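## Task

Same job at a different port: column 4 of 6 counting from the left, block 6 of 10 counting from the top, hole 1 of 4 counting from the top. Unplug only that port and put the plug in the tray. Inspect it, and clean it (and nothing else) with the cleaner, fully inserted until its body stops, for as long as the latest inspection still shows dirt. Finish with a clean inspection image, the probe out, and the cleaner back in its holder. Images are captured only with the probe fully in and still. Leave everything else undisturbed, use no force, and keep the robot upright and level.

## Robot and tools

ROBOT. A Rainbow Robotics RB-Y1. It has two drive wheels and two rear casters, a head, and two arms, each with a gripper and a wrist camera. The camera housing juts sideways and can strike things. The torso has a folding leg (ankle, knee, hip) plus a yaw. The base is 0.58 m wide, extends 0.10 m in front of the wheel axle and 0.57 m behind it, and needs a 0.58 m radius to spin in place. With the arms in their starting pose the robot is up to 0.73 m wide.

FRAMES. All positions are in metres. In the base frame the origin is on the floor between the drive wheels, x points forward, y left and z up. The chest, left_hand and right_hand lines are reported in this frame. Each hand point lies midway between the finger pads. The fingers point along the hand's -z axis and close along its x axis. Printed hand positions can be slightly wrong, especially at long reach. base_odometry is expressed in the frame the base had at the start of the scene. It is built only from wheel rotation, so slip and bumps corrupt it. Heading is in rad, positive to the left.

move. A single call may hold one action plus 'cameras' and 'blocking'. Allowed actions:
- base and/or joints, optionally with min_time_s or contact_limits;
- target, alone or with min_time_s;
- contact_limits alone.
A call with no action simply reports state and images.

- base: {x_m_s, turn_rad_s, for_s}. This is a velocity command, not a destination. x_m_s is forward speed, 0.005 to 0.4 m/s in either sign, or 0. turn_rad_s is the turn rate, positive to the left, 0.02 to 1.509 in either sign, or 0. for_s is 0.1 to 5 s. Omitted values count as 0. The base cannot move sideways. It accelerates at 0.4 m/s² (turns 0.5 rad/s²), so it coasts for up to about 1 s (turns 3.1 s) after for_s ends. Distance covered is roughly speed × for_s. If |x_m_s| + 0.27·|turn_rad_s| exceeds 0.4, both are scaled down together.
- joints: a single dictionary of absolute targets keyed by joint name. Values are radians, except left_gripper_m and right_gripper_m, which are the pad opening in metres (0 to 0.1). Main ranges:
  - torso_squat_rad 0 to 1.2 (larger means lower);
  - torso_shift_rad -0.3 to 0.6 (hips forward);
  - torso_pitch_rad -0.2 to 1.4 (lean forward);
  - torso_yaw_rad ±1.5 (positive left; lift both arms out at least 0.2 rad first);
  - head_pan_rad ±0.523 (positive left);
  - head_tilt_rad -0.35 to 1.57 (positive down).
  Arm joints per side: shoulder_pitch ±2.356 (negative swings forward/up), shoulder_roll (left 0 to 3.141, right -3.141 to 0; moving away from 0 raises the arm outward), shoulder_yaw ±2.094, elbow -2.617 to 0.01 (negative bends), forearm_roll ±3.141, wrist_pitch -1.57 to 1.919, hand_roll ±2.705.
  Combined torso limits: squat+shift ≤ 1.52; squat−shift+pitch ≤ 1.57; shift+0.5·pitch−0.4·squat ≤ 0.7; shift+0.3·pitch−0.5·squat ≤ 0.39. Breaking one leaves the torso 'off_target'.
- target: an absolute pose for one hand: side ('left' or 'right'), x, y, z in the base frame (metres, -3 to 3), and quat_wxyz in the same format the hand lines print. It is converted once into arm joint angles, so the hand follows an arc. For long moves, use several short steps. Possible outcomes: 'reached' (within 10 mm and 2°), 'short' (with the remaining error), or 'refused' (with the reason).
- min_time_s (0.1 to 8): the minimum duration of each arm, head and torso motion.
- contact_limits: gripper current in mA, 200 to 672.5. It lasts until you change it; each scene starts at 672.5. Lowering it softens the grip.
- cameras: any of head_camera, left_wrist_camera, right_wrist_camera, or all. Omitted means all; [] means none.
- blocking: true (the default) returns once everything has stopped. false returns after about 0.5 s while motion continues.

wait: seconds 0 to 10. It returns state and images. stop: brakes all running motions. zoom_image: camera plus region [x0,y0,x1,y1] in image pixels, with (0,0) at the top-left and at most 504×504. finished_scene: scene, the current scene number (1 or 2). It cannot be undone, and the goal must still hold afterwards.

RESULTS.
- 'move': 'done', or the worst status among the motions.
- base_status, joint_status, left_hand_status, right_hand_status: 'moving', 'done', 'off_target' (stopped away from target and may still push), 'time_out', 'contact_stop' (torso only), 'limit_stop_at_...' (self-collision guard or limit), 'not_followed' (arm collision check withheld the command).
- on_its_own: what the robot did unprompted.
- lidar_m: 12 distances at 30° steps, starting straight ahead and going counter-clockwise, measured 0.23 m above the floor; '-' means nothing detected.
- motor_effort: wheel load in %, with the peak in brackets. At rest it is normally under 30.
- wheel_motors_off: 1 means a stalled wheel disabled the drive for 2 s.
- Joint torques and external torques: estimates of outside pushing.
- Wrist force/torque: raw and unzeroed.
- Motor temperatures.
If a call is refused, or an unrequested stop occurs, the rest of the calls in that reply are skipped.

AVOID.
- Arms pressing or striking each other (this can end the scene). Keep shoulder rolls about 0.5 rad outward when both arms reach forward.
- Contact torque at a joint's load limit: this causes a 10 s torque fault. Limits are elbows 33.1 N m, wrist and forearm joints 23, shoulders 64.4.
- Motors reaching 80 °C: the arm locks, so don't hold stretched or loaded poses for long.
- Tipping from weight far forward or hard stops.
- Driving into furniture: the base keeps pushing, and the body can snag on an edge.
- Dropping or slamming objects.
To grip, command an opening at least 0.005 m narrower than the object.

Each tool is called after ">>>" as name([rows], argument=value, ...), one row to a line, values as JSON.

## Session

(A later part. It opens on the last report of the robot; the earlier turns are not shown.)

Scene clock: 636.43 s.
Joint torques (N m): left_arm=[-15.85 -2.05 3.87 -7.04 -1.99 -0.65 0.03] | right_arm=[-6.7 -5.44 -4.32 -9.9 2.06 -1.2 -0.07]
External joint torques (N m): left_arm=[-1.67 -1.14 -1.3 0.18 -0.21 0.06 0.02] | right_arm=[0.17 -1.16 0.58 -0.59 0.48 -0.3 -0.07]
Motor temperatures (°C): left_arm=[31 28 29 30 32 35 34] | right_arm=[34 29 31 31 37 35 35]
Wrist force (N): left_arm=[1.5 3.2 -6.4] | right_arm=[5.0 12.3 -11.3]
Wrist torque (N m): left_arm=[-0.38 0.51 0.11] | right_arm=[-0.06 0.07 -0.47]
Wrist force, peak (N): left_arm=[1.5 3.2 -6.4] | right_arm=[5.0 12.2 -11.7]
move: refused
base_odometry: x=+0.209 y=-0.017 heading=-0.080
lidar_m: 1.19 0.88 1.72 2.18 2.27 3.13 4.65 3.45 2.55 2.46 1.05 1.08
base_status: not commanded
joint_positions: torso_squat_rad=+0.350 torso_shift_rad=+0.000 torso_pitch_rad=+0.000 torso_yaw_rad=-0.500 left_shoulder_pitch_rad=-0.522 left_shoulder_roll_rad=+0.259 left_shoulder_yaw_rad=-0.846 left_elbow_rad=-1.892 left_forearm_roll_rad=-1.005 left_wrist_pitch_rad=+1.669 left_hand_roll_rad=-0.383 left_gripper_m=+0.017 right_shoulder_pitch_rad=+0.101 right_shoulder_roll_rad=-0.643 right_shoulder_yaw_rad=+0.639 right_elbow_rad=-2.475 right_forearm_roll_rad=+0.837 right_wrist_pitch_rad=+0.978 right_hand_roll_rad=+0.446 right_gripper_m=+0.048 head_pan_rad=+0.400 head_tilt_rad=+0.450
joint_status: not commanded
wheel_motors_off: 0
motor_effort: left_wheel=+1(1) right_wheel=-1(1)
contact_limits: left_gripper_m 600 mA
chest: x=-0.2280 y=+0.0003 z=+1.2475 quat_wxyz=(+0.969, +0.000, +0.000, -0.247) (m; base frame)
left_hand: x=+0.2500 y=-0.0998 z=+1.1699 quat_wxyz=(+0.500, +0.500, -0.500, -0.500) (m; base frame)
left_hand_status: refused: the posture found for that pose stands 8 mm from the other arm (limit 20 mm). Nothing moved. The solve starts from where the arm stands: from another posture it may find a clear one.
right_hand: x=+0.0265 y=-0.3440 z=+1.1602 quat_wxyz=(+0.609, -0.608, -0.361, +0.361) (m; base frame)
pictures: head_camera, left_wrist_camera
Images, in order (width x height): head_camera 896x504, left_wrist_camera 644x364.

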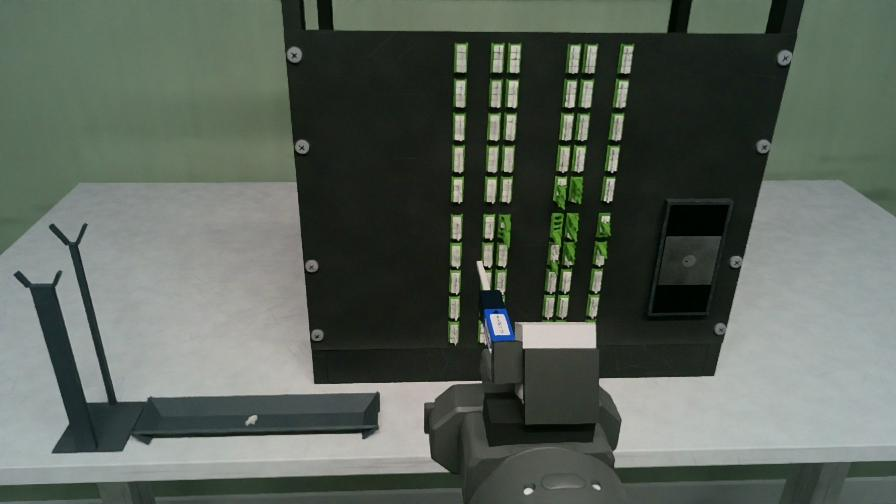

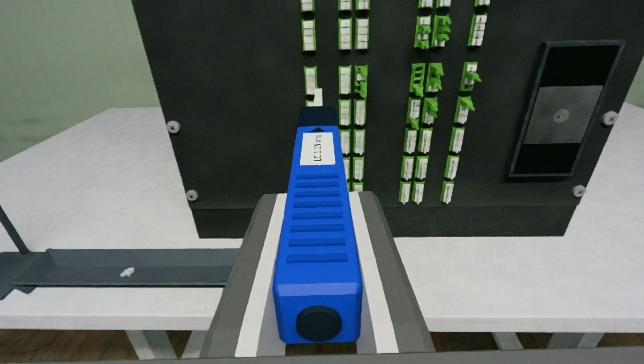

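>>> move(base={"x_m_s":-0.05,"for_s":1.0}, cameras=[])

>>> move(target={"side":"left","x":0.31,"y":-0.15,"z":1.166,"quat_wxyz":[0.5,0.5,-0.5,-0.5]}, min_time_s=2.5, cameras=[])

>>> move(target={"side":"left","x":0.32,"y":-0.189,"z":1.166,"quat_wxyz":[0.5,0.5,-0.5,-0.5]}, min_time_s=2.5, cameras=["head_camera","left_wrist_camera"])

>>> zoom_image(camera="left_wrist_camera", region=[280, 40, 360, 120])

>>> zoom_image(camera="head_camera", region=[520, 180, 620, 280])

Scene clock: 648.13 s.
Joint torques (N m): left_arm=[-15.34 -1.6 4.26 -7.67 -1.97 -0.64 0.08] | right_arm=[-7.01 -4.18 -4.36 -9.73 2.07 -1.26 -0.37]
External joint torques (N m): left_arm=[-1.16 -0.69 -0.92 -0.45 -0.19 0.07 0.06] | right_arm=[-0.14 0.1 0.53 -0.41 0.5 -0.36 -0.37]
Motor temperatures (°C): left_arm=[31 28 29 30 32 35 34] | right_arm=[34 29 31 31 37 35 35]
Wrist force (N): left_arm=[1.1 2.5 -6.1] | right_arm=[4.6 12.2 -11.7]
Wrist torque (N m): left_arm=[-0.28 0.47 0.12] | right_arm=[-0.03 0.03 -0.46]
Wrist force, peak (N): left_arm=[1.7 2.9 -6.6] | right_arm=[5.0 12.3 -12.2]
move: done
base_odometry: x=+0.160 y=-0.013 heading=-0.079
lidar_m: 1.23 0.91 1.82 2.17 2.28 3.14 4.59 3.45 2.55 2.45 1.12 1.08
base_status: done (sent for 1 of 1 s)
joint_positions: torso_squat_rad=+0.350 torso_shift_rad=+0.000 torso_pitch_rad=+0.000 torso_yaw_rad=-0.500 left_shoulder_pitch_rad=-0.522 left_shoulder_roll_rad=+0.259 left_shoulder_yaw_rad=-0.846 left_elbow_rad=-1.892 left_forearm_roll_rad=-1.005 left_wrist_pitch_rad=+1.669 left_hand_roll_rad=-0.383 left_gripper_m=+0.017 right_shoulder_pitch_rad=+0.101 right_shoulder_roll_rad=-0.643 right_shoulder_yaw_rad=+0.639 right_elbow_rad=-2.475 right_forearm_roll_rad=+0.837 right_wrist_pitch_rad=+0.978 right_hand_roll_rad=+0.446 right_gripper_m=+0.048 head_pan_rad=+0.400 head_tilt_rad=+0.450
joint_status: not commanded
wheel_motors_off: 0
motor_effort: left_wheel=+5(21) right_wheel=-4(17)
contact_limits: left_gripper_m 600 mA
chest: x=-0.2279 y=+0.0003 z=+1.2475 quat_wxyz=(+0.969, +0.000, +0.000, -0.247) (m; base frame)
left_hand: x=+0.2501 y=-0.0999 z=+1.1699 quat_wxyz=(+0.500, +0.500, -0.500, -0.500) (m; base frame)
right_hand: x=+0.0266 y=-0.3440 z=+1.1602 quat_wxyz=(+0.609, -0.608, -0.361, +0.361) (m; base frame)
pictures: none
No camera images: "cameras" was empty.

Scene clock: 650.97 s.
Joint torques (N m): left_arm=[-19.37 -1.03 6.29 -7.21 -1.81 -0.81 0.26] | right_arm=[-7.07 -4.38 -3.89 -9.52 2.1 -1.14 -0.42]
External joint torques (N m): left_arm=[-1.73 -1.11 0.95 0.08 0.03 -0.33 0.25] | right_arm=[-0.2 -0.09 1 -0.2 0.52 -0.24 -0.42]
Motor temperatures (°C): left_arm=[31 28 29 30 32 35 34] | right_arm=[34 29 31 31 37 35 35]
Wrist force (N): left_arm=[1.5 2.9 -6.5] | right_arm=[5.1 12.0 -11.6]
Wrist torque (N m): left_arm=[-0.35 0.52 0.09] | right_arm=[-0.05 0.08 -0.46]
Wrist force, peak (N): left_arm=[1.9 2.6 -6.7] | right_arm=[5.1 12.3 -11.8]
move: done
base_odometry: x=+0.160 y=-0.013 heading=-0.079
lidar_m: 1.24 0.92 1.81 2.18 2.28 3.14 4.59 3.44 2.55 2.45 1.10 1.09
base_status: not commanded
joint_positions: torso_squat_rad=+0.350 torso_shift_rad=+0.000 torso_pitch_rad=+0.000 torso_yaw_rad=-0.500 left_shoulder_pitch_rad=-0.708 left_shoulder_roll_rad=+0.183 left_shoulder_yaw_rad=-0.763 left_elbow_rad=-1.514 left_forearm_roll_rad=-0.914 left_wrist_pitch_rad=+1.518 left_hand_roll_rad=-0.251 left_gripper_m=+0.017 right_shoulder_pitch_rad=+0.101 right_shoulder_roll_rad=-0.643 right_shoulder_yaw_rad=+0.639 right_elbow_rad=-2.475 right_forearm_roll_rad=+0.837 right_wrist_pitch_rad=+0.978 right_hand_roll_rad=+0.446 right_gripper_m=+0.048 head_pan_rad=+0.400 head_tilt_rad=+0.450
joint_status: all done
wheel_motors_off: 0
motor_effort: left_wheel=+5(7) right_wheel=-5(5)
contact_limits: left_gripper_m 600 mA
chest: x=-0.2279 y=+0.0003 z=+1.2475 quat_wxyz=(+0.969, +0.000, +0.000, -0.247) (m; base frame)
left_hand: x=+0.3098 y=-0.1498 z=+1.1658 quat_wxyz=(+0.500, +0.500, -0.500, -0.500) (m; base frame)
left_hand_status: reached (checked arc, planned for 2.5 s): 0 mm and 0.1 deg off.
right_hand: x=+0.0266 y=-0.3440 z=+1.1602 quat_wxyz=(+0.609, -0.608, -0.361, +0.361) (m; base frame)
pictures: none
No camera images: "cameras" was empty.

Scene clock: 653.80 s.
Joint torques (N m): left_arm=[-21.03 -1.06 5.15 -7.14 -1.93 -0.74 0.38] | right_arm=[-6.82 -4.45 -4.14 -9.52 1.84 -1.06 -0.37]
External joint torques (N m): left_arm=[-2.06 -1.18 0.36 0.13 -0.06 -0.4 0.37] | right_arm=[0.05 -0.17 0.75 -0.21 0.26 -0.16 -0.36]
Motor temperatures (°C): left_arm=[31 28 29 30 32 35 34] | right_arm=[34 29 31 31 37 35 35]
Wrist force (N): left_arm=[1.8 3.3 -5.9] | right_arm=[5.2 12.2 -11.6]
Wrist torque (N m): left_arm=[-0.39 0.55 0.12] | right_arm=[-0.06 0.10 -0.44]
Wrist force, peak (N): left_arm=[2.5 3.2 -6.7] | right_arm=[5.0 12.4 -11.8]
move: done
base_odometry: x=+0.160 y=-0.013 heading=-0.079
lidar_m: 1.24 0.92 1.83 2.17 2.27 3.17 4.59 3.43 2.53 2.46 1.12 1.10
base_status: not commanded
joint_positions: torso_squat_rad=+0.350 torso_shift_rad=+0.000 torso_pitch_rad=+0.000 torso_yaw_rad=-0.500 left_shoulder_pitch_rad=-0.829 left_shoulder_roll_rad=+0.087 left_shoulder_yaw_rad=-0.749 left_elbow_rad=-1.275 left_forearm_roll_rad=-0.905 left_wrist_pitch_rad=+1.469 left_hand_roll_rad=-0.177 left_gripper_m=+0.017 right_shoulder_pitch_rad=+0.101 right_shoulder_roll_rad=-0.643 right_shoulder_yaw_rad=+0.639 right_elbow_rad=-2.475 right_forearm_roll_rad=+0.837 right_wrist_pitch_rad=+0.978 right_hand_roll_rad=+0.446 right_gripper_m=+0.048 head_pan_rad=+0.400 head_tilt_rad=+0.450
joint_status: all done
wheel_motors_off: 0
motor_effort: left_wheel=+6(6) right_wheel=-4(5)
contact_limits: left_gripper_m 600 mA
chest: x=-0.2279 y=+0.0003 z=+1.2475 quat_wxyz=(+0.969, +0.000, +0.000, -0.247) (m; base frame)
left_hand: x=+0.3194 y=-0.1884 z=+1.1659 quat_wxyz=(+0.499, +0.499, -0.500, -0.502) (m; base frame)
left_hand_status: reached (checked arc, planned for 2.5 s): 1 mm and 0.2 deg off.
right_hand: x=+0.0266 y=-0.3440 z=+1.1602 quat_wxyz=(+0.609, -0.608, -0.361, +0.361) (m; base frame)
pictures: head_camera, left_wrist_camera
Images, in order (width x height): head_camera 896x504, left_wrist_camera 644x364.

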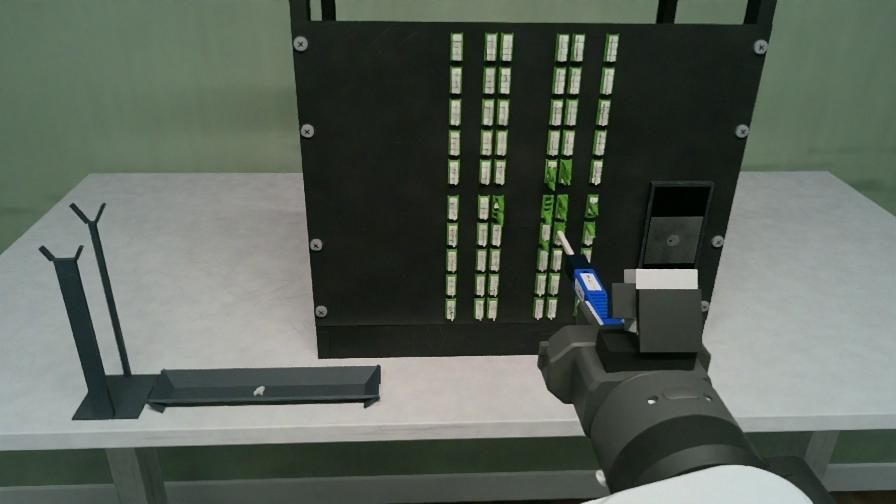

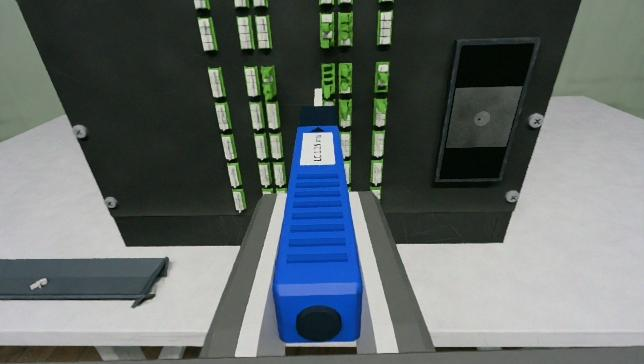

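Scaled by 6.300 from the camera's 644x364 image, which has a finer 1265x715 frame.

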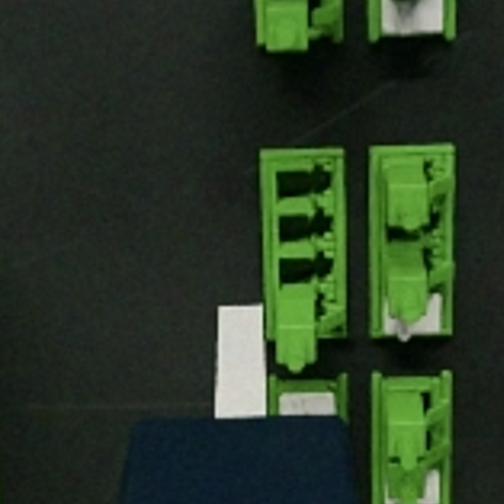

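Scaled by 5.040 from the camera's 896x504 image, which has a finer 1280x720 frame.

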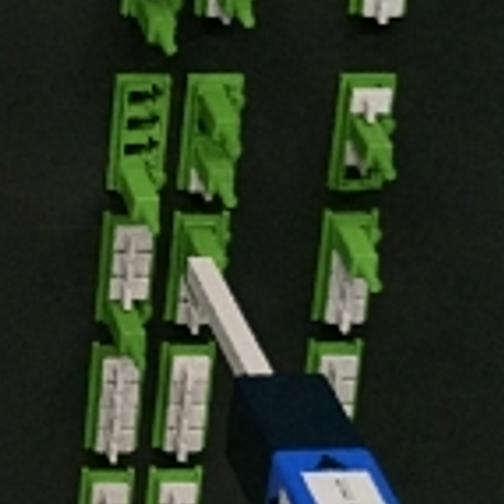

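>>> move(target={"side":"left","x":0.36,"y":-0.196,"z":1.1666,"quat_wxyz":[0.5,0.5,-0.5,-0.5]}, min_time_s=2, cameras=["head_camera","left_wrist_camera"])

>>> zoom_image(camera="left_wrist_camera", region=[290, 60, 350, 120])

>>> zoom_image(camera="head_camera", region=[520, 170, 600, 250])

Scene clock: 670.87 s.
Joint torques (N m): left_arm=[-22.54 0.32 5.34 -7.16 -1.77 -0.49 0.43] | right_arm=[-6.9 -5.11 -4.61 -9.52 1.83 -0.92 -0.35]
External joint torques (N m): left_arm=[-1.96 -1.4 0.89 -0.02 0.07 -0.3 0.42] | right_arm=[-0.03 -0.83 0.28 -0.21 0.25 -0.02 -0.34]
Motor temperatures (°C): left_arm=[31 28 29 30 32 35 34] | right_arm=[34 29 31 31 37 35 35]
Wrist force (N): left_arm=[1.7 2.9 -6.2] | right_arm=[5.1 12.2 -11.3]
Wrist torque (N m): left_arm=[-0.33 0.51 0.09] | right_arm=[-0.06 0.07 -0.47]
Wrist force, peak (N): left_arm=[2.1 3.0 -6.6] | right_arm=[5.2 12.2 -11.7]
move: done
base_odometry: x=+0.160 y=-0.013 heading=-0.079
lidar_m: 1.23 0.93 1.80 2.17 2.27 3.15 4.60 3.43 2.55 2.45 1.12 1.09
base_status: not commanded
joint_positions: torso_squat_rad=+0.350 torso_shift_rad=+0.000 torso_pitch_rad=+0.000 torso_yaw_rad=-0.500 left_shoulder_pitch_rad=-0.927 left_shoulder_roll_rad=+0.087 left_shoulder_yaw_rad=-0.706 left_elbow_rad=-1.072 left_forearm_roll_rad=-0.866 left_wrist_pitch_rad=+1.354 left_hand_roll_rad=-0.099 left_gripper_m=+0.017 right_shoulder_pitch_rad=+0.101 right_shoulder_roll_rad=-0.643 right_shoulder_yaw_rad=+0.639 right_elbow_rad=-2.475 right_forearm_roll_rad=+0.837 right_wrist_pitch_rad=+0.978 right_hand_roll_rad=+0.446 right_gripper_m=+0.048 head_pan_rad=+0.400 head_tilt_rad=+0.450
joint_status: all done
wheel_motors_off: 0
motor_effort: left_wheel=+6(7) right_wheel=-4(5)
contact_limits: left_gripper_m 600 mA
chest: x=-0.2279 y=+0.0003 z=+1.2475 quat_wxyz=(+0.969, +0.000, +0.000, -0.247) (m; base frame)
left_hand: x=+0.3594 y=-0.1952 z=+1.1666 quat_wxyz=(+0.499, +0.499, -0.500, -0.502) (m; base frame)
left_hand_status: reached (checked arc, planned for 2.0 s): 1 mm and 0.2 deg off.
right_hand: x=+0.0266 y=-0.3440 z=+1.1602 quat_wxyz=(+0.609, -0.608, -0.361, +0.361) (m; base frame)
pictures: head_camera, left_wrist_camera
Images, in order (width x height): head_camera 896x504, left_wrist_camera 644x364.

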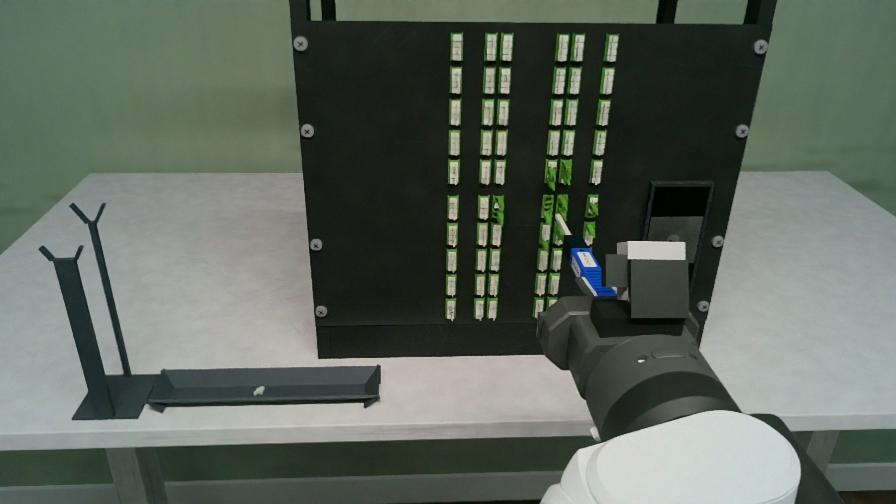

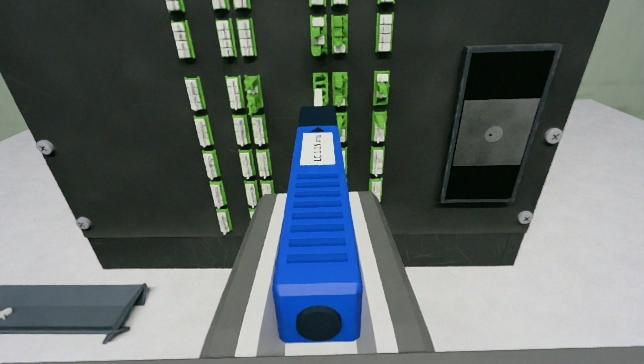

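Scaled by 8.400 from the camera's 644x364 image, which has a finer 1265x715 frame.

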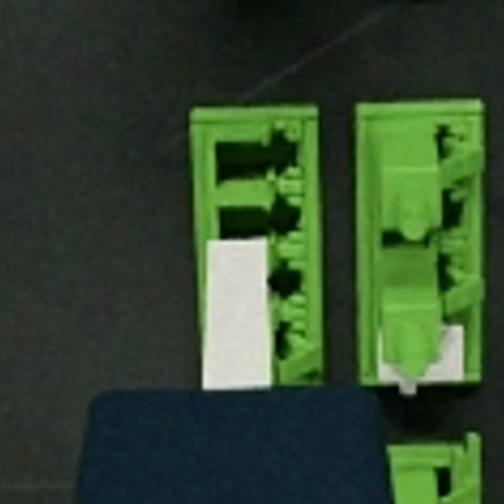

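Scaled by 6.300 from the camera's 896x504 image, which has a finer 1280x720 frame.

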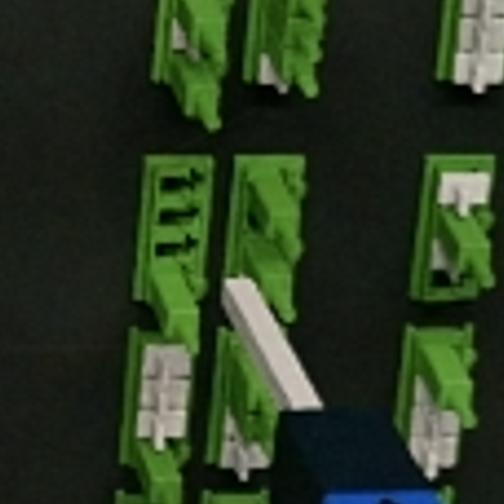

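>>> move(target={"side":"left","x":0.385,"y":-0.1957,"z":1.1666,"quat_wxyz":[0.5,0.5,-0.5,-0.5]}, min_time_s=2, cameras=["head_camera","left_wrist_camera"])

>>> zoom_image(camera="left_wrist_camera", region=[300, 70, 340, 110])

>>> zoom_image(camera="head_camera", region=[520, 170, 600, 250])

Scene clock: 686.23 s.
Joint torques (N m): left_arm=[-23.7 4.11 4.89 -6.66 -1.69 -0.54 0.37] | right_arm=[-6.94 -4.5 -4.39 -9.58 2.02 -1.04 -0.25]
External joint torques (N m): left_arm=[-2.17 1.32 0.83 0.33 0.11 -0.46 0.36] | right_arm=[-0.07 -0.21 0.5 -0.26 0.44 -0.15 -0.25]
Motor temperatures (°C): left_arm=[31 28 29 30 32 35 34] | right_arm=[34 29 31 31 37 35 35]
Wrist force (N): left_arm=[2.0 3.0 -6.0] | right_arm=[4.7 12.1 -11.5]
Wrist torque (N m): left_arm=[-0.38 0.58 0.14] | right_arm=[-0.04 0.03 -0.46]
Wrist force, peak (N): left_arm=[1.9 3.2 -6.6] | right_arm=[5.0 12.4 -11.8]
move: done
base_odometry: x=+0.160 y=-0.013 heading=-0.079
lidar_m: 1.22 0.92 1.81 2.17 2.27 3.14 4.60 3.45 2.53 2.45 1.13 1.08
base_status: not commanded
joint_positions: torso_squat_rad=+0.350 torso_shift_rad=+0.000 torso_pitch_rad=+0.000 torso_yaw_rad=-0.500 left_shoulder_pitch_rad=-0.989 left_shoulder_roll_rad=+0.087 left_shoulder_yaw_rad=-0.686 left_elbow_rad=-0.931 left_forearm_roll_rad=-0.851 left_wrist_pitch_rad=+1.275 left_hand_roll_rad=-0.041 left_gripper_m=+0.017 right_shoulder_pitch_rad=+0.101 right_shoulder_roll_rad=-0.643 right_shoulder_yaw_rad=+0.639 right_elbow_rad=-2.475 right_forearm_roll_rad=+0.837 right_wrist_pitch_rad=+0.978 right_hand_roll_rad=+0.446 right_gripper_m=+0.048 head_pan_rad=+0.400 head_tilt_rad=+0.450
joint_status: all done
wheel_motors_off: 0
motor_effort: left_wheel=+5(7) right_wheel=-4(5)
contact_limits: left_gripper_m 600 mA
chest: x=-0.2279 y=+0.0003 z=+1.2475 quat_wxyz=(+0.969, +0.000, +0.000, -0.247) (m; base frame)
left_hand: x=+0.3846 y=-0.1956 z=+1.1664 quat_wxyz=(+0.500, +0.499, -0.500, -0.501) (m; base frame)
left_hand_status: reached (checked arc, planned for 2.0 s): 0 mm and 0.1 deg off.
right_hand: x=+0.0266 y=-0.3440 z=+1.1602 quat_wxyz=(+0.609, -0.608, -0.361, +0.361) (m; base frame)
pictures: head_camera, left_wrist_camera
Images, in order (width x height): head_camera 896x504, left_wrist_camera 644x364.

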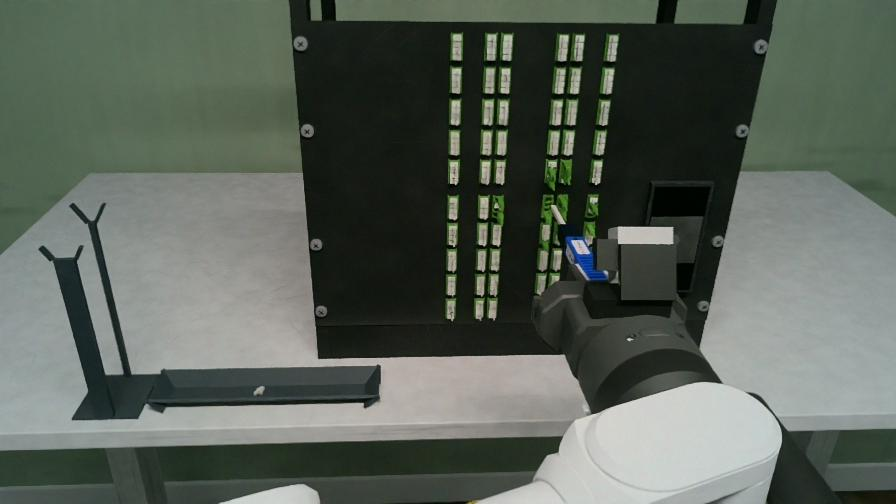

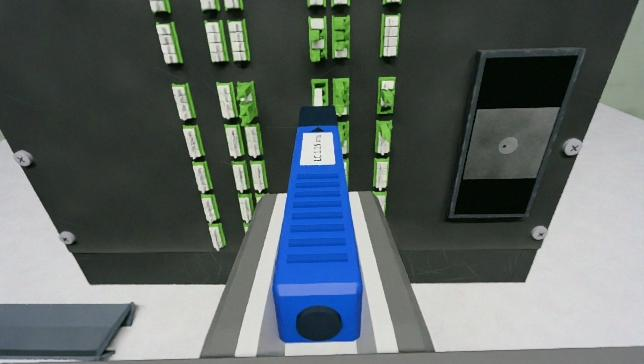

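Scaled by 12.600 from the camera's 644x364 image, which has a finer 1265x715 frame.

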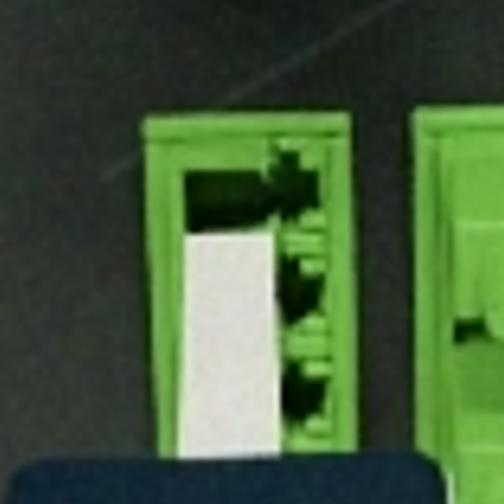

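Scaled by 6.300 from the camera's 896x504 image, which has a finer 1280x720 frame.

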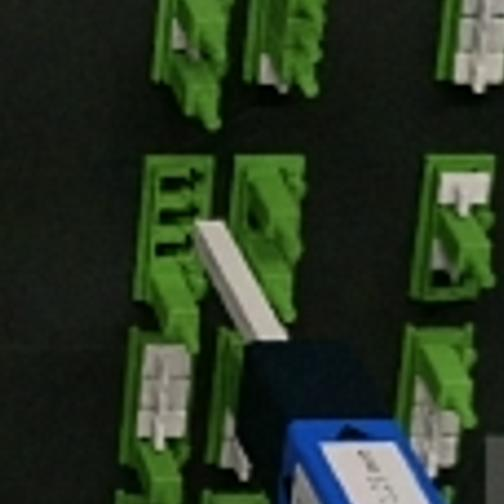

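>>> move(target={"side":"left","x":0.391,"y":-0.1933,"z":1.1666,"quat_wxyz":[0.49675,0.49675,-0.50325,-0.50325]}, min_time_s=2, cameras=["head_camera","left_wrist_camera"])

>>> zoom_image(camera="left_wrist_camera", region=[300, 70, 340, 110])

>>> zoom_image(camera="head_camera", region=[530, 180, 590, 240])

Scene clock: 704.93 s.
Joint torques (N m): left_arm=[-20.11 4.71 5.19 -8.64 -1.64 -0.52 0.23] | right_arm=[-6.79 -4 -4.08 -9.41 1.88 -1.09 -0.05]
External joint torques (N m): left_arm=[1.54 1.72 1.04 -1.66 0.14 -0.44 0.21] | right_arm=[0.08 0.28 0.81 -0.1 0.3 -0.19 -0.04]
Motor temperatures (°C): left_arm=[31 28 29 31 32 35 34] | right_arm=[34 29 31 31 37 35 35]
Wrist force (N): left_arm=[1.0 2.7 -5.8] | right_arm=[5.1 11.7 -11.5]
Wrist torque (N m): left_arm=[-0.31 0.48 0.12] | right_arm=[0.01 0.10 -0.46]
Wrist force, peak (N): left_arm=[1.3 3.0 -6.7] | right_arm=[4.9 12.4 -11.8]
move: done
base_odometry: x=+0.160 y=-0.013 heading=-0.079
lidar_m: 1.23 0.91 1.80 2.17 2.27 3.14 4.59 3.44 2.55 2.45 1.13 1.09
base_status: not commanded
joint_positions: torso_squat_rad=+0.350 torso_shift_rad=+0.000 torso_pitch_rad=+0.000 torso_yaw_rad=-0.500 left_shoulder_pitch_rad=-0.987 left_shoulder_roll_rad=+0.103 left_shoulder_yaw_rad=-0.684 left_elbow_rad=-0.935 left_forearm_roll_rad=-0.845 left_wrist_pitch_rad=+1.252 left_hand_roll_rad=-0.039 left_gripper_m=+0.017 right_shoulder_pitch_rad=+0.101 right_shoulder_roll_rad=-0.643 right_shoulder_yaw_rad=+0.639 right_elbow_rad=-2.475 right_forearm_roll_rad=+0.837 right_wrist_pitch_rad=+0.978 right_hand_roll_rad=+0.446 right_gripper_m=+0.048 head_pan_rad=+0.400 head_tilt_rad=+0.450
joint_status: all done
wheel_motors_off: 0
motor_effort: left_wheel=+6(7) right_wheel=-4(5)
contact_limits: left_gripper_m 600 mA
chest: x=-0.2279 y=+0.0003 z=+1.2475 quat_wxyz=(+0.969, +0.000, +0.000, -0.247) (m; base frame)
left_hand: x=+0.3906 y=-0.1934 z=+1.1668 quat_wxyz=(+0.497, +0.497, -0.503, -0.503) (m; base frame)
left_hand_status: reached (checked arc, planned for 2.0 s): 0 mm and 0.0 deg off.
right_hand: x=+0.0266 y=-0.3440 z=+1.1602 quat_wxyz=(+0.609, -0.608, -0.361, +0.361) (m; base frame)
pictures: head_camera, left_wrist_camera
Images, in order (width x height): head_camera 896x504, left_wrist_camera 644x364.

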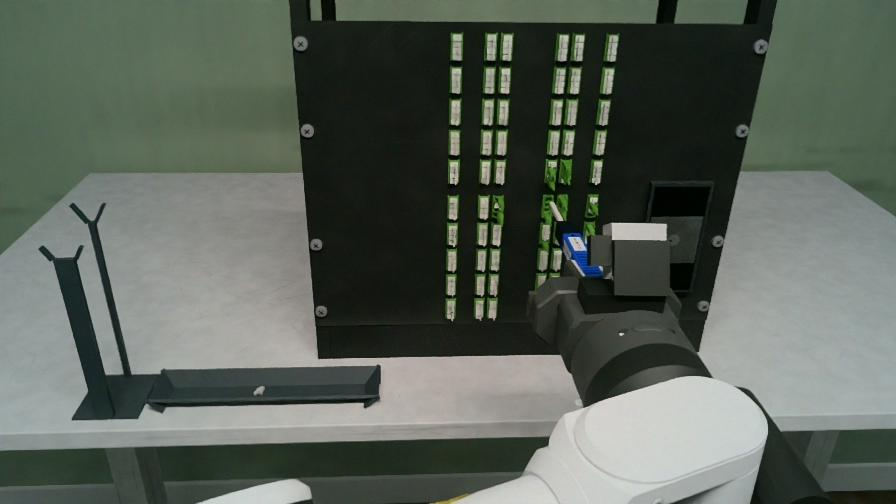

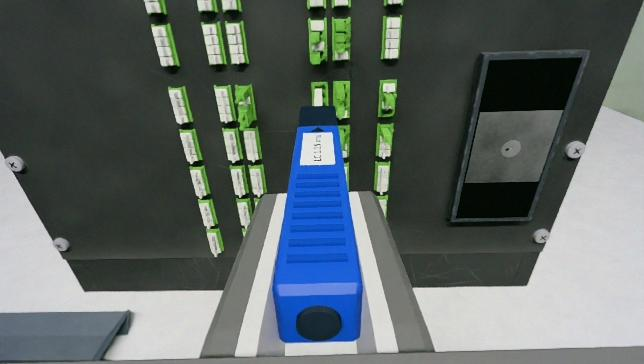

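Scaled by 12.600 from the camera's 644x364 image, which has a finer 1265x715 frame.

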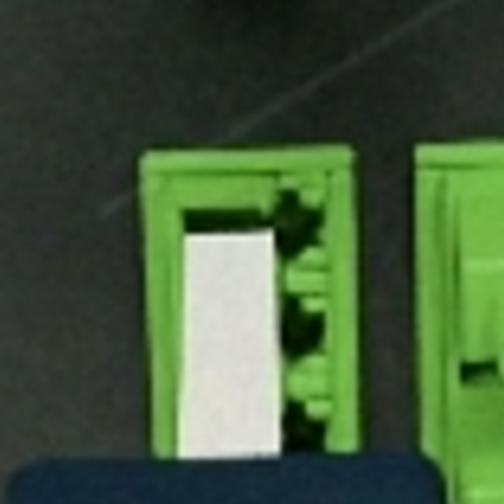

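Scaled by 8.400 from the camera's 896x504 image, which has a finer 1280x720 frame.

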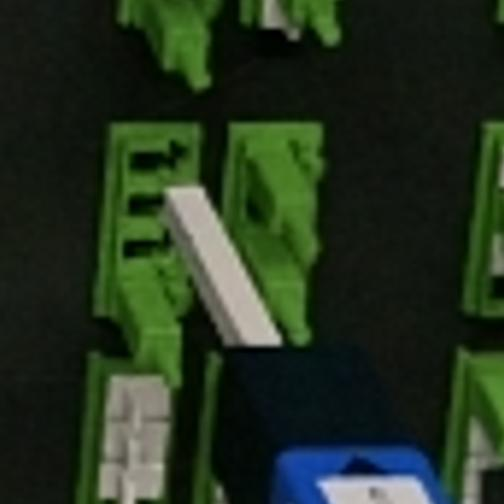

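>>> move(target={"side":"left","x":0.396,"y":-0.1933,"z":1.1661,"quat_wxyz":[0.49675,0.49675,-0.50325,-0.50325]}, min_time_s=1.5, cameras=["head_camera","left_wrist_camera"])

>>> zoom_image(camera="left_wrist_camera", region=[300, 70, 340, 110])

>>> zoom_image(camera="head_camera", region=[530, 180, 590, 240])

Scene clock: 715.70 s.
Joint torques (N m): left_arm=[-23.62 3.12 5.13 -6.69 -1.69 -0.34 0.27] | right_arm=[-6.81 -4.6 -4.65 -9.66 1.9 -1.06 -0.34]
External joint torques (N m): left_arm=[-1.8 -0.08 1.07 0.24 0.08 -0.29 0.26] | right_arm=[0.06 -0.32 0.24 -0.34 0.32 -0.16 -0.33]
Motor temperatures (°C): left_arm=[31 28 29 31 32 35 34] | right_arm=[34 29 31 31 37 35 35]
Wrist force (N): left_arm=[1.6 2.6 -6.4] | right_arm=[5.0 12.2 -11.4]
Wrist torque (N m): left_arm=[-0.30 0.52 0.12] | right_arm=[-0.05 0.06 -0.47]
Wrist force, peak (N): left_arm=[1.6 3.6 -6.4] | right_arm=[5.1 12.2 -11.8]
move: done
base_odometry: x=+0.160 y=-0.013 heading=-0.079
lidar_m: 1.24 0.92 1.80 2.17 2.28 3.16 4.59 3.43 2.54 2.46 1.13 1.08
base_status: not commanded
joint_positions: torso_squat_rad=+0.350 torso_shift_rad=+0.000 torso_pitch_rad=+0.000 torso_yaw_rad=-0.500 left_shoulder_pitch_rad=-0.998 left_shoulder_roll_rad=+0.103 left_shoulder_yaw_rad=-0.681 left_elbow_rad=-0.905 left_forearm_roll_rad=-0.842 left_wrist_pitch_rad=+1.234 left_hand_roll_rad=-0.026 left_gripper_m=+0.017 right_shoulder_pitch_rad=+0.101 right_shoulder_roll_rad=-0.643 right_shoulder_yaw_rad=+0.639 right_elbow_rad=-2.475 right_forearm_roll_rad=+0.837 right_wrist_pitch_rad=+0.978 right_hand_roll_rad=+0.446 right_gripper_m=+0.048 head_pan_rad=+0.400 head_tilt_rad=+0.450
joint_status: all done
wheel_motors_off: 0
motor_effort: left_wheel=+6(7) right_wheel=-3(5)
contact_limits: left_gripper_m 600 mA
chest: x=-0.2279 y=+0.0003 z=+1.2475 quat_wxyz=(+0.969, +0.000, +0.000, -0.247) (m; base frame)
left_hand: x=+0.3957 y=-0.1930 z=+1.1659 quat_wxyz=(+0.497, +0.497, -0.503, -0.504) (m; base frame)
left_hand_status: reached (checked arc, planned for 1.5 s): 0 mm and 0.1 deg off.
right_hand: x=+0.0266 y=-0.3440 z=+1.1602 quat_wxyz=(+0.609, -0.608, -0.361, +0.361) (m; base frame)
pictures: head_camera, left_wrist_camera
Images, in order (width x height): head_camera 896x504, left_wrist_camera 644x364.

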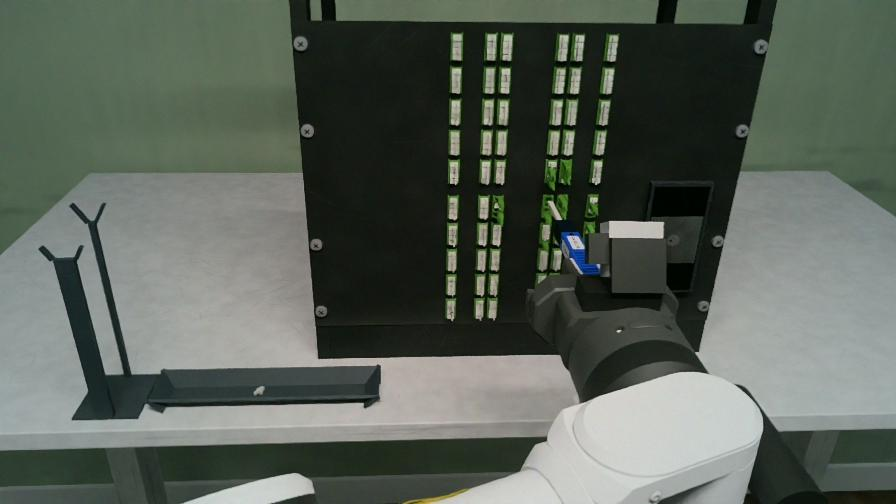

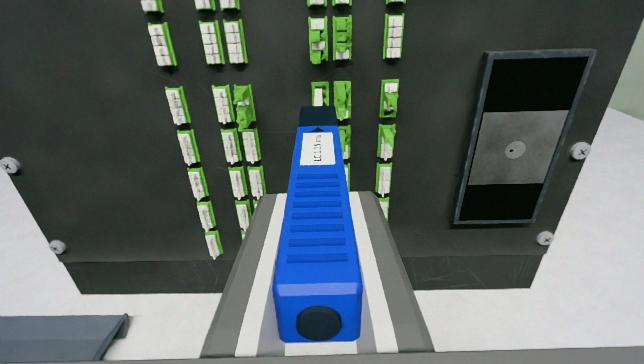

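Scaled by 12.600 from the camera's 644x364 image, which has a finer 1265x715 frame.

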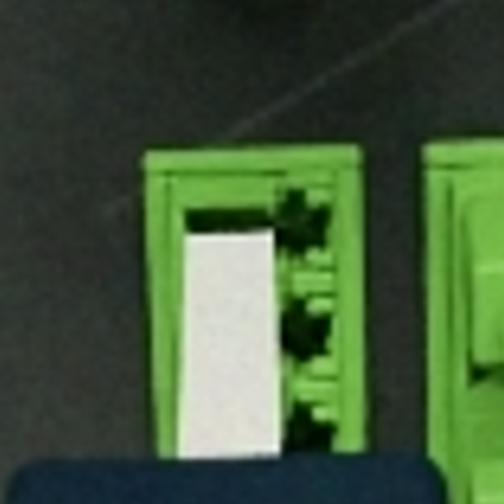

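Scaled by 8.400 from the camera's 896x504 image, which has a finer 1280x720 frame.

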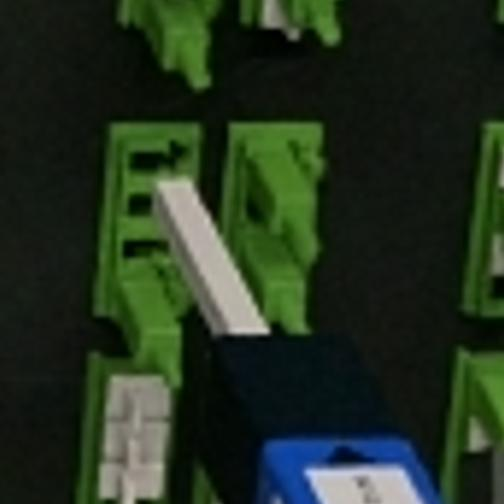

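>>> move(target={"side":"left","x":0.400,"y":-0.1933,"z":1.1659,"quat_wxyz":[0.49675,0.49675,-0.50325,-0.50325]}, min_time_s=1.5, cameras=["head_camera","left_wrist_camera"])

>>> zoom_image(camera="left_wrist_camera", region=[300, 70, 340, 110])

>>> zoom_image(camera="head_camera", region=[530, 180, 590, 240])

Scene clock: 728.73 s.
Joint torques (N m): left_arm=[-24.03 2.04 5.22 -6.72 -1.77 -0.45 0.35] | right_arm=[-6.96 -4.85 -4.4 -9.58 1.99 -0.93 -0.33]
External joint torques (N m): left_arm=[-2.06 -1.34 1.26 0.18 -0.01 -0.43 0.34] | right_arm=[-0.09 -0.56 0.49 -0.26 0.41 -0.03 -0.33]
Motor temperatures (°C): left_arm=[31 28 29 31 32 35 34] | right_arm=[34 29 31 31 37 35 35]
Wrist force (N): left_arm=[1.7 3.1 -6.4] | right_arm=[4.7 12.0 -11.7]
Wrist torque (N m): left_arm=[-0.36 0.57 0.14] | right_arm=[-0.01 0.04 -0.45]
Wrist force, peak (N): left_arm=[1.9 3.5 -6.6] | right_arm=[5.2 12.5 -11.7]
move: done
base_odometry: x=+0.160 y=-0.013 heading=-0.079
lidar_m: 1.23 0.92 1.81 2.17 2.26 3.16 4.60 3.45 2.54 2.45 1.11 1.10
base_status: not commanded
joint_positions: torso_squat_rad=+0.350 torso_shift_rad=+0.000 torso_pitch_rad=+0.000 torso_yaw_rad=-0.500 left_shoulder_pitch_rad=-1.010 left_shoulder_roll_rad=+0.102 left_shoulder_yaw_rad=-0.679 left_elbow_rad=-0.876 left_forearm_roll_rad=-0.841 left_wrist_pitch_rad=+1.219 left_hand_roll_rad=-0.014 left_gripper_m=+0.017 right_shoulder_pitch_rad=+0.101 right_shoulder_roll_rad=-0.643 right_shoulder_yaw_rad=+0.639 right_elbow_rad=-2.475 right_forearm_roll_rad=+0.837 right_wrist_pitch_rad=+0.978 right_hand_roll_rad=+0.446 right_gripper_m=+0.048 head_pan_rad=+0.400 head_tilt_rad=+0.450
joint_status: all done
wheel_motors_off: 0
motor_effort: left_wheel=+6(7) right_wheel=-4(5)
contact_limits: left_gripper_m 600 mA
chest: x=-0.2279 y=+0.0003 z=+1.2475 quat_wxyz=(+0.969, +0.000, +0.000, -0.247) (m; base frame)
left_hand: x=+0.3999 y=-0.1929 z=+1.1657 quat_wxyz=(+0.497, +0.497, -0.503, -0.504) (m; base frame)
left_hand_status: reached (checked arc, planned for 1.5 s): 0 mm and 0.0 deg off.
right_hand: x=+0.0266 y=-0.3440 z=+1.1602 quat_wxyz=(+0.609, -0.608, -0.361, +0.361) (m; base frame)
pictures: head_camera, left_wrist_camera
Images, in order (width x height): head_camera 896x504, left_wrist_camera 644x364.

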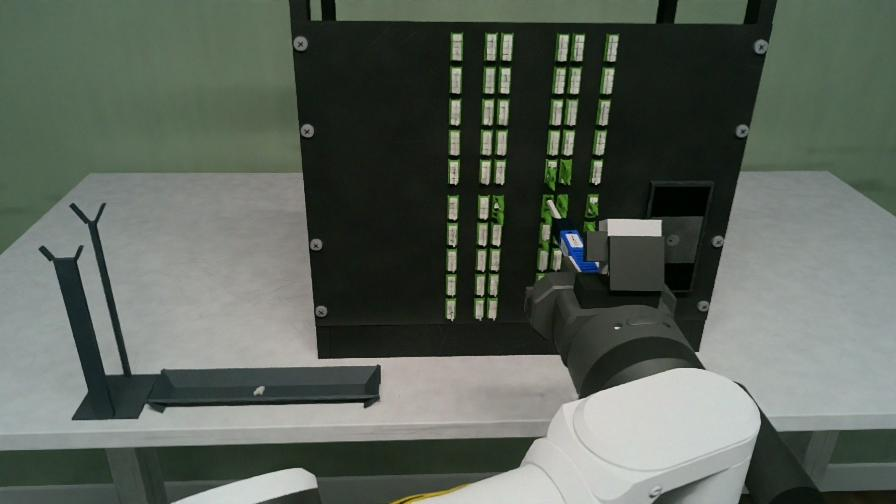

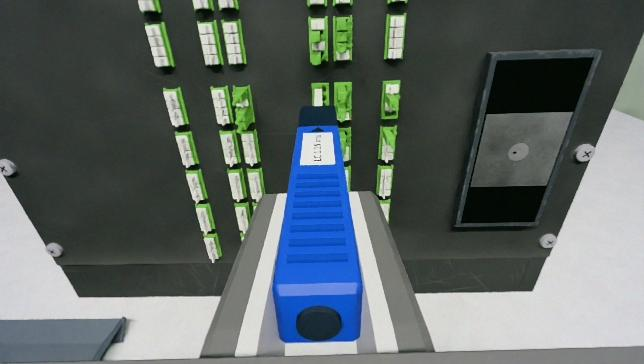

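Scaled by 12.600 from the camera's 644x364 image, which has a finer 1265x715 frame.

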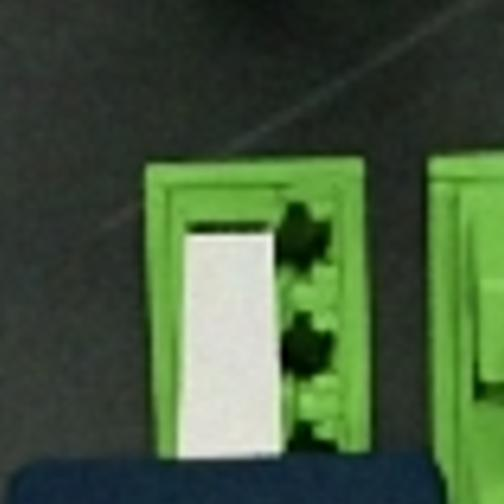

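Scaled by 8.400 from the camera's 896x504 image, which has a finer 1280x720 frame.

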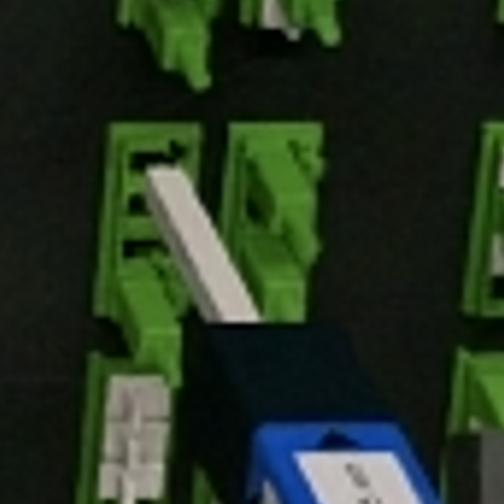

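>>> move(target={"side":"left","x":0.404,"y":-0.1933,"z":1.1655,"quat_wxyz":[0.49675,0.49675,-0.50325,-0.50325]}, min_time_s=1.5, cameras=["head_camera","left_wrist_camera"])

>>> zoom_image(camera="left_wrist_camera", region=[300, 70, 340, 110])

>>> zoom_image(camera="head_camera", region=[530, 180, 590, 240])

Scene clock: 738.43 s.
Joint torques (N m): left_arm=[-24.13 2.27 4.81 -6.58 -1.65 -0.46 0.42] | right_arm=[-6.73 -4.58 -4.22 -9.7 2.14 -1.28 -0.29]
External joint torques (N m): left_arm=[-2.01 -1.29 0.96 0.28 0.09 -0.46 0.41] | right_arm=[0.14 -0.29 0.67 -0.39 0.56 -0.38 -0.28]
Motor temperatures (°C): left_arm=[31 28 29 31 32 35 34] | right_arm=[34 29 31 31 37 35 35]
Wrist force (N): left_arm=[1.8 3.1 -5.5] | right_arm=[5.1 12.0 -11.6]
Wrist torque (N m): left_arm=[-0.41 0.56 0.14] | right_arm=[-0.04 0.08 -0.46]
Wrist force, peak (N): left_arm=[1.7 2.9 -6.7] | right_arm=[5.2 12.3 -11.7]
move: done
base_odometry: x=+0.160 y=-0.013 heading=-0.079
lidar_m: 1.24 0.92 1.81 2.16 2.27 3.15 4.60 3.42 2.54 2.45 1.13 1.10
base_status: not commanded
joint_positions: torso_squat_rad=+0.350 torso_shift_rad=+0.000 torso_pitch_rad=+0.000 torso_yaw_rad=-0.500 left_shoulder_pitch_rad=-1.022 left_shoulder_roll_rad=+0.100 left_shoulder_yaw_rad=-0.677 left_elbow_rad=-0.847 left_forearm_roll_rad=-0.841 left_wrist_pitch_rad=+1.204 left_hand_roll_rad=-0.001 left_gripper_m=+0.017 right_shoulder_pitch_rad=+0.101 right_shoulder_roll_rad=-0.643 right_shoulder_yaw_rad=+0.639 right_elbow_rad=-2.475 right_forearm_roll_rad=+0.837 right_wrist_pitch_rad=+0.978 right_hand_roll_rad=+0.446 right_gripper_m=+0.048 head_pan_rad=+0.400 head_tilt_rad=+0.450
joint_status: all done
wheel_motors_off: 0
motor_effort: left_wheel=+6(7) right_wheel=-4(5)
contact_limits: left_gripper_m 600 mA
chest: x=-0.2279 y=+0.0003 z=+1.2475 quat_wxyz=(+0.969, +0.000, +0.000, -0.247) (m; base frame)
left_hand: x=+0.4039 y=-0.1929 z=+1.1653 quat_wxyz=(+0.497, +0.497, -0.503, -0.504) (m; base frame)
left_hand_status: reached (checked arc, planned for 1.5 s): 0 mm and 0.0 deg off.
right_hand: x=+0.0266 y=-0.3440 z=+1.1602 quat_wxyz=(+0.609, -0.608, -0.361, +0.361) (m; base frame)
pictures: head_camera, left_wrist_camera
Images, in order (width x height): head_camera 896x504, left_wrist_camera 644x364.

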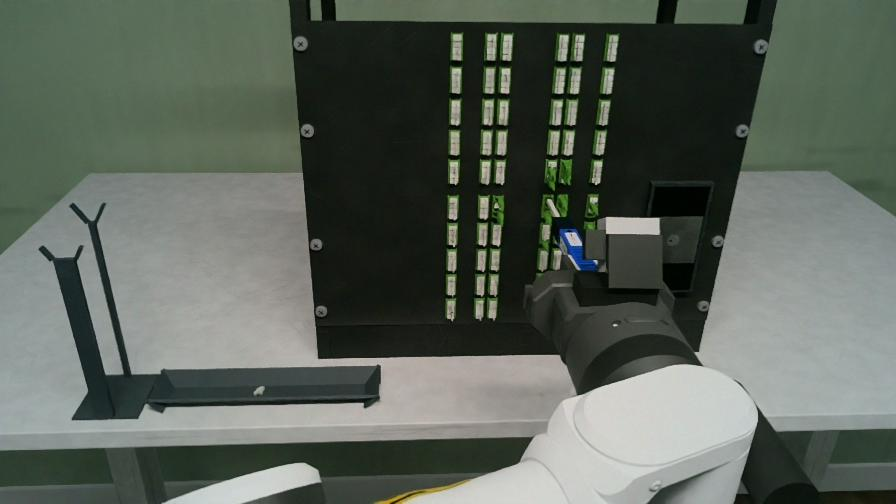

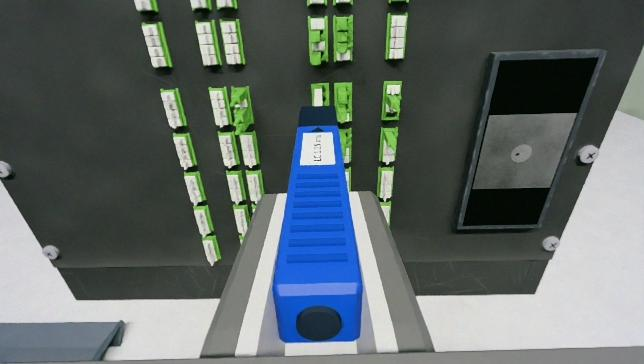

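Scaled by 12.600 from the camera's 644x364 image, which has a finer 1265x715 frame.

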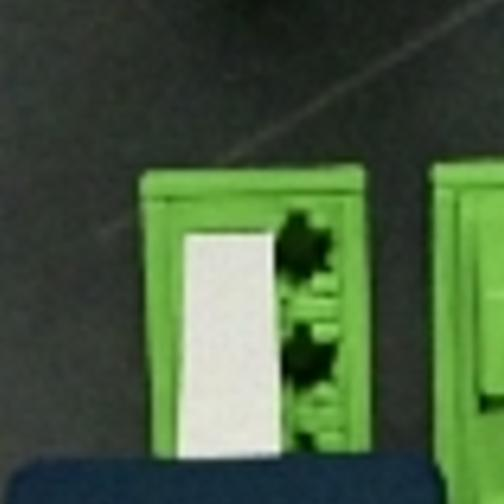

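Scaled by 8.400 from the camera's 896x504 image, which has a finer 1280x720 frame.

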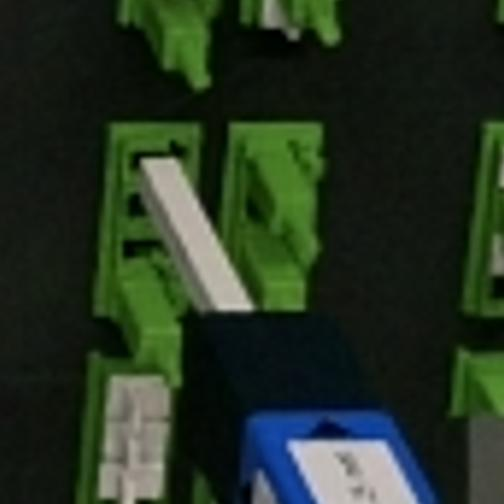

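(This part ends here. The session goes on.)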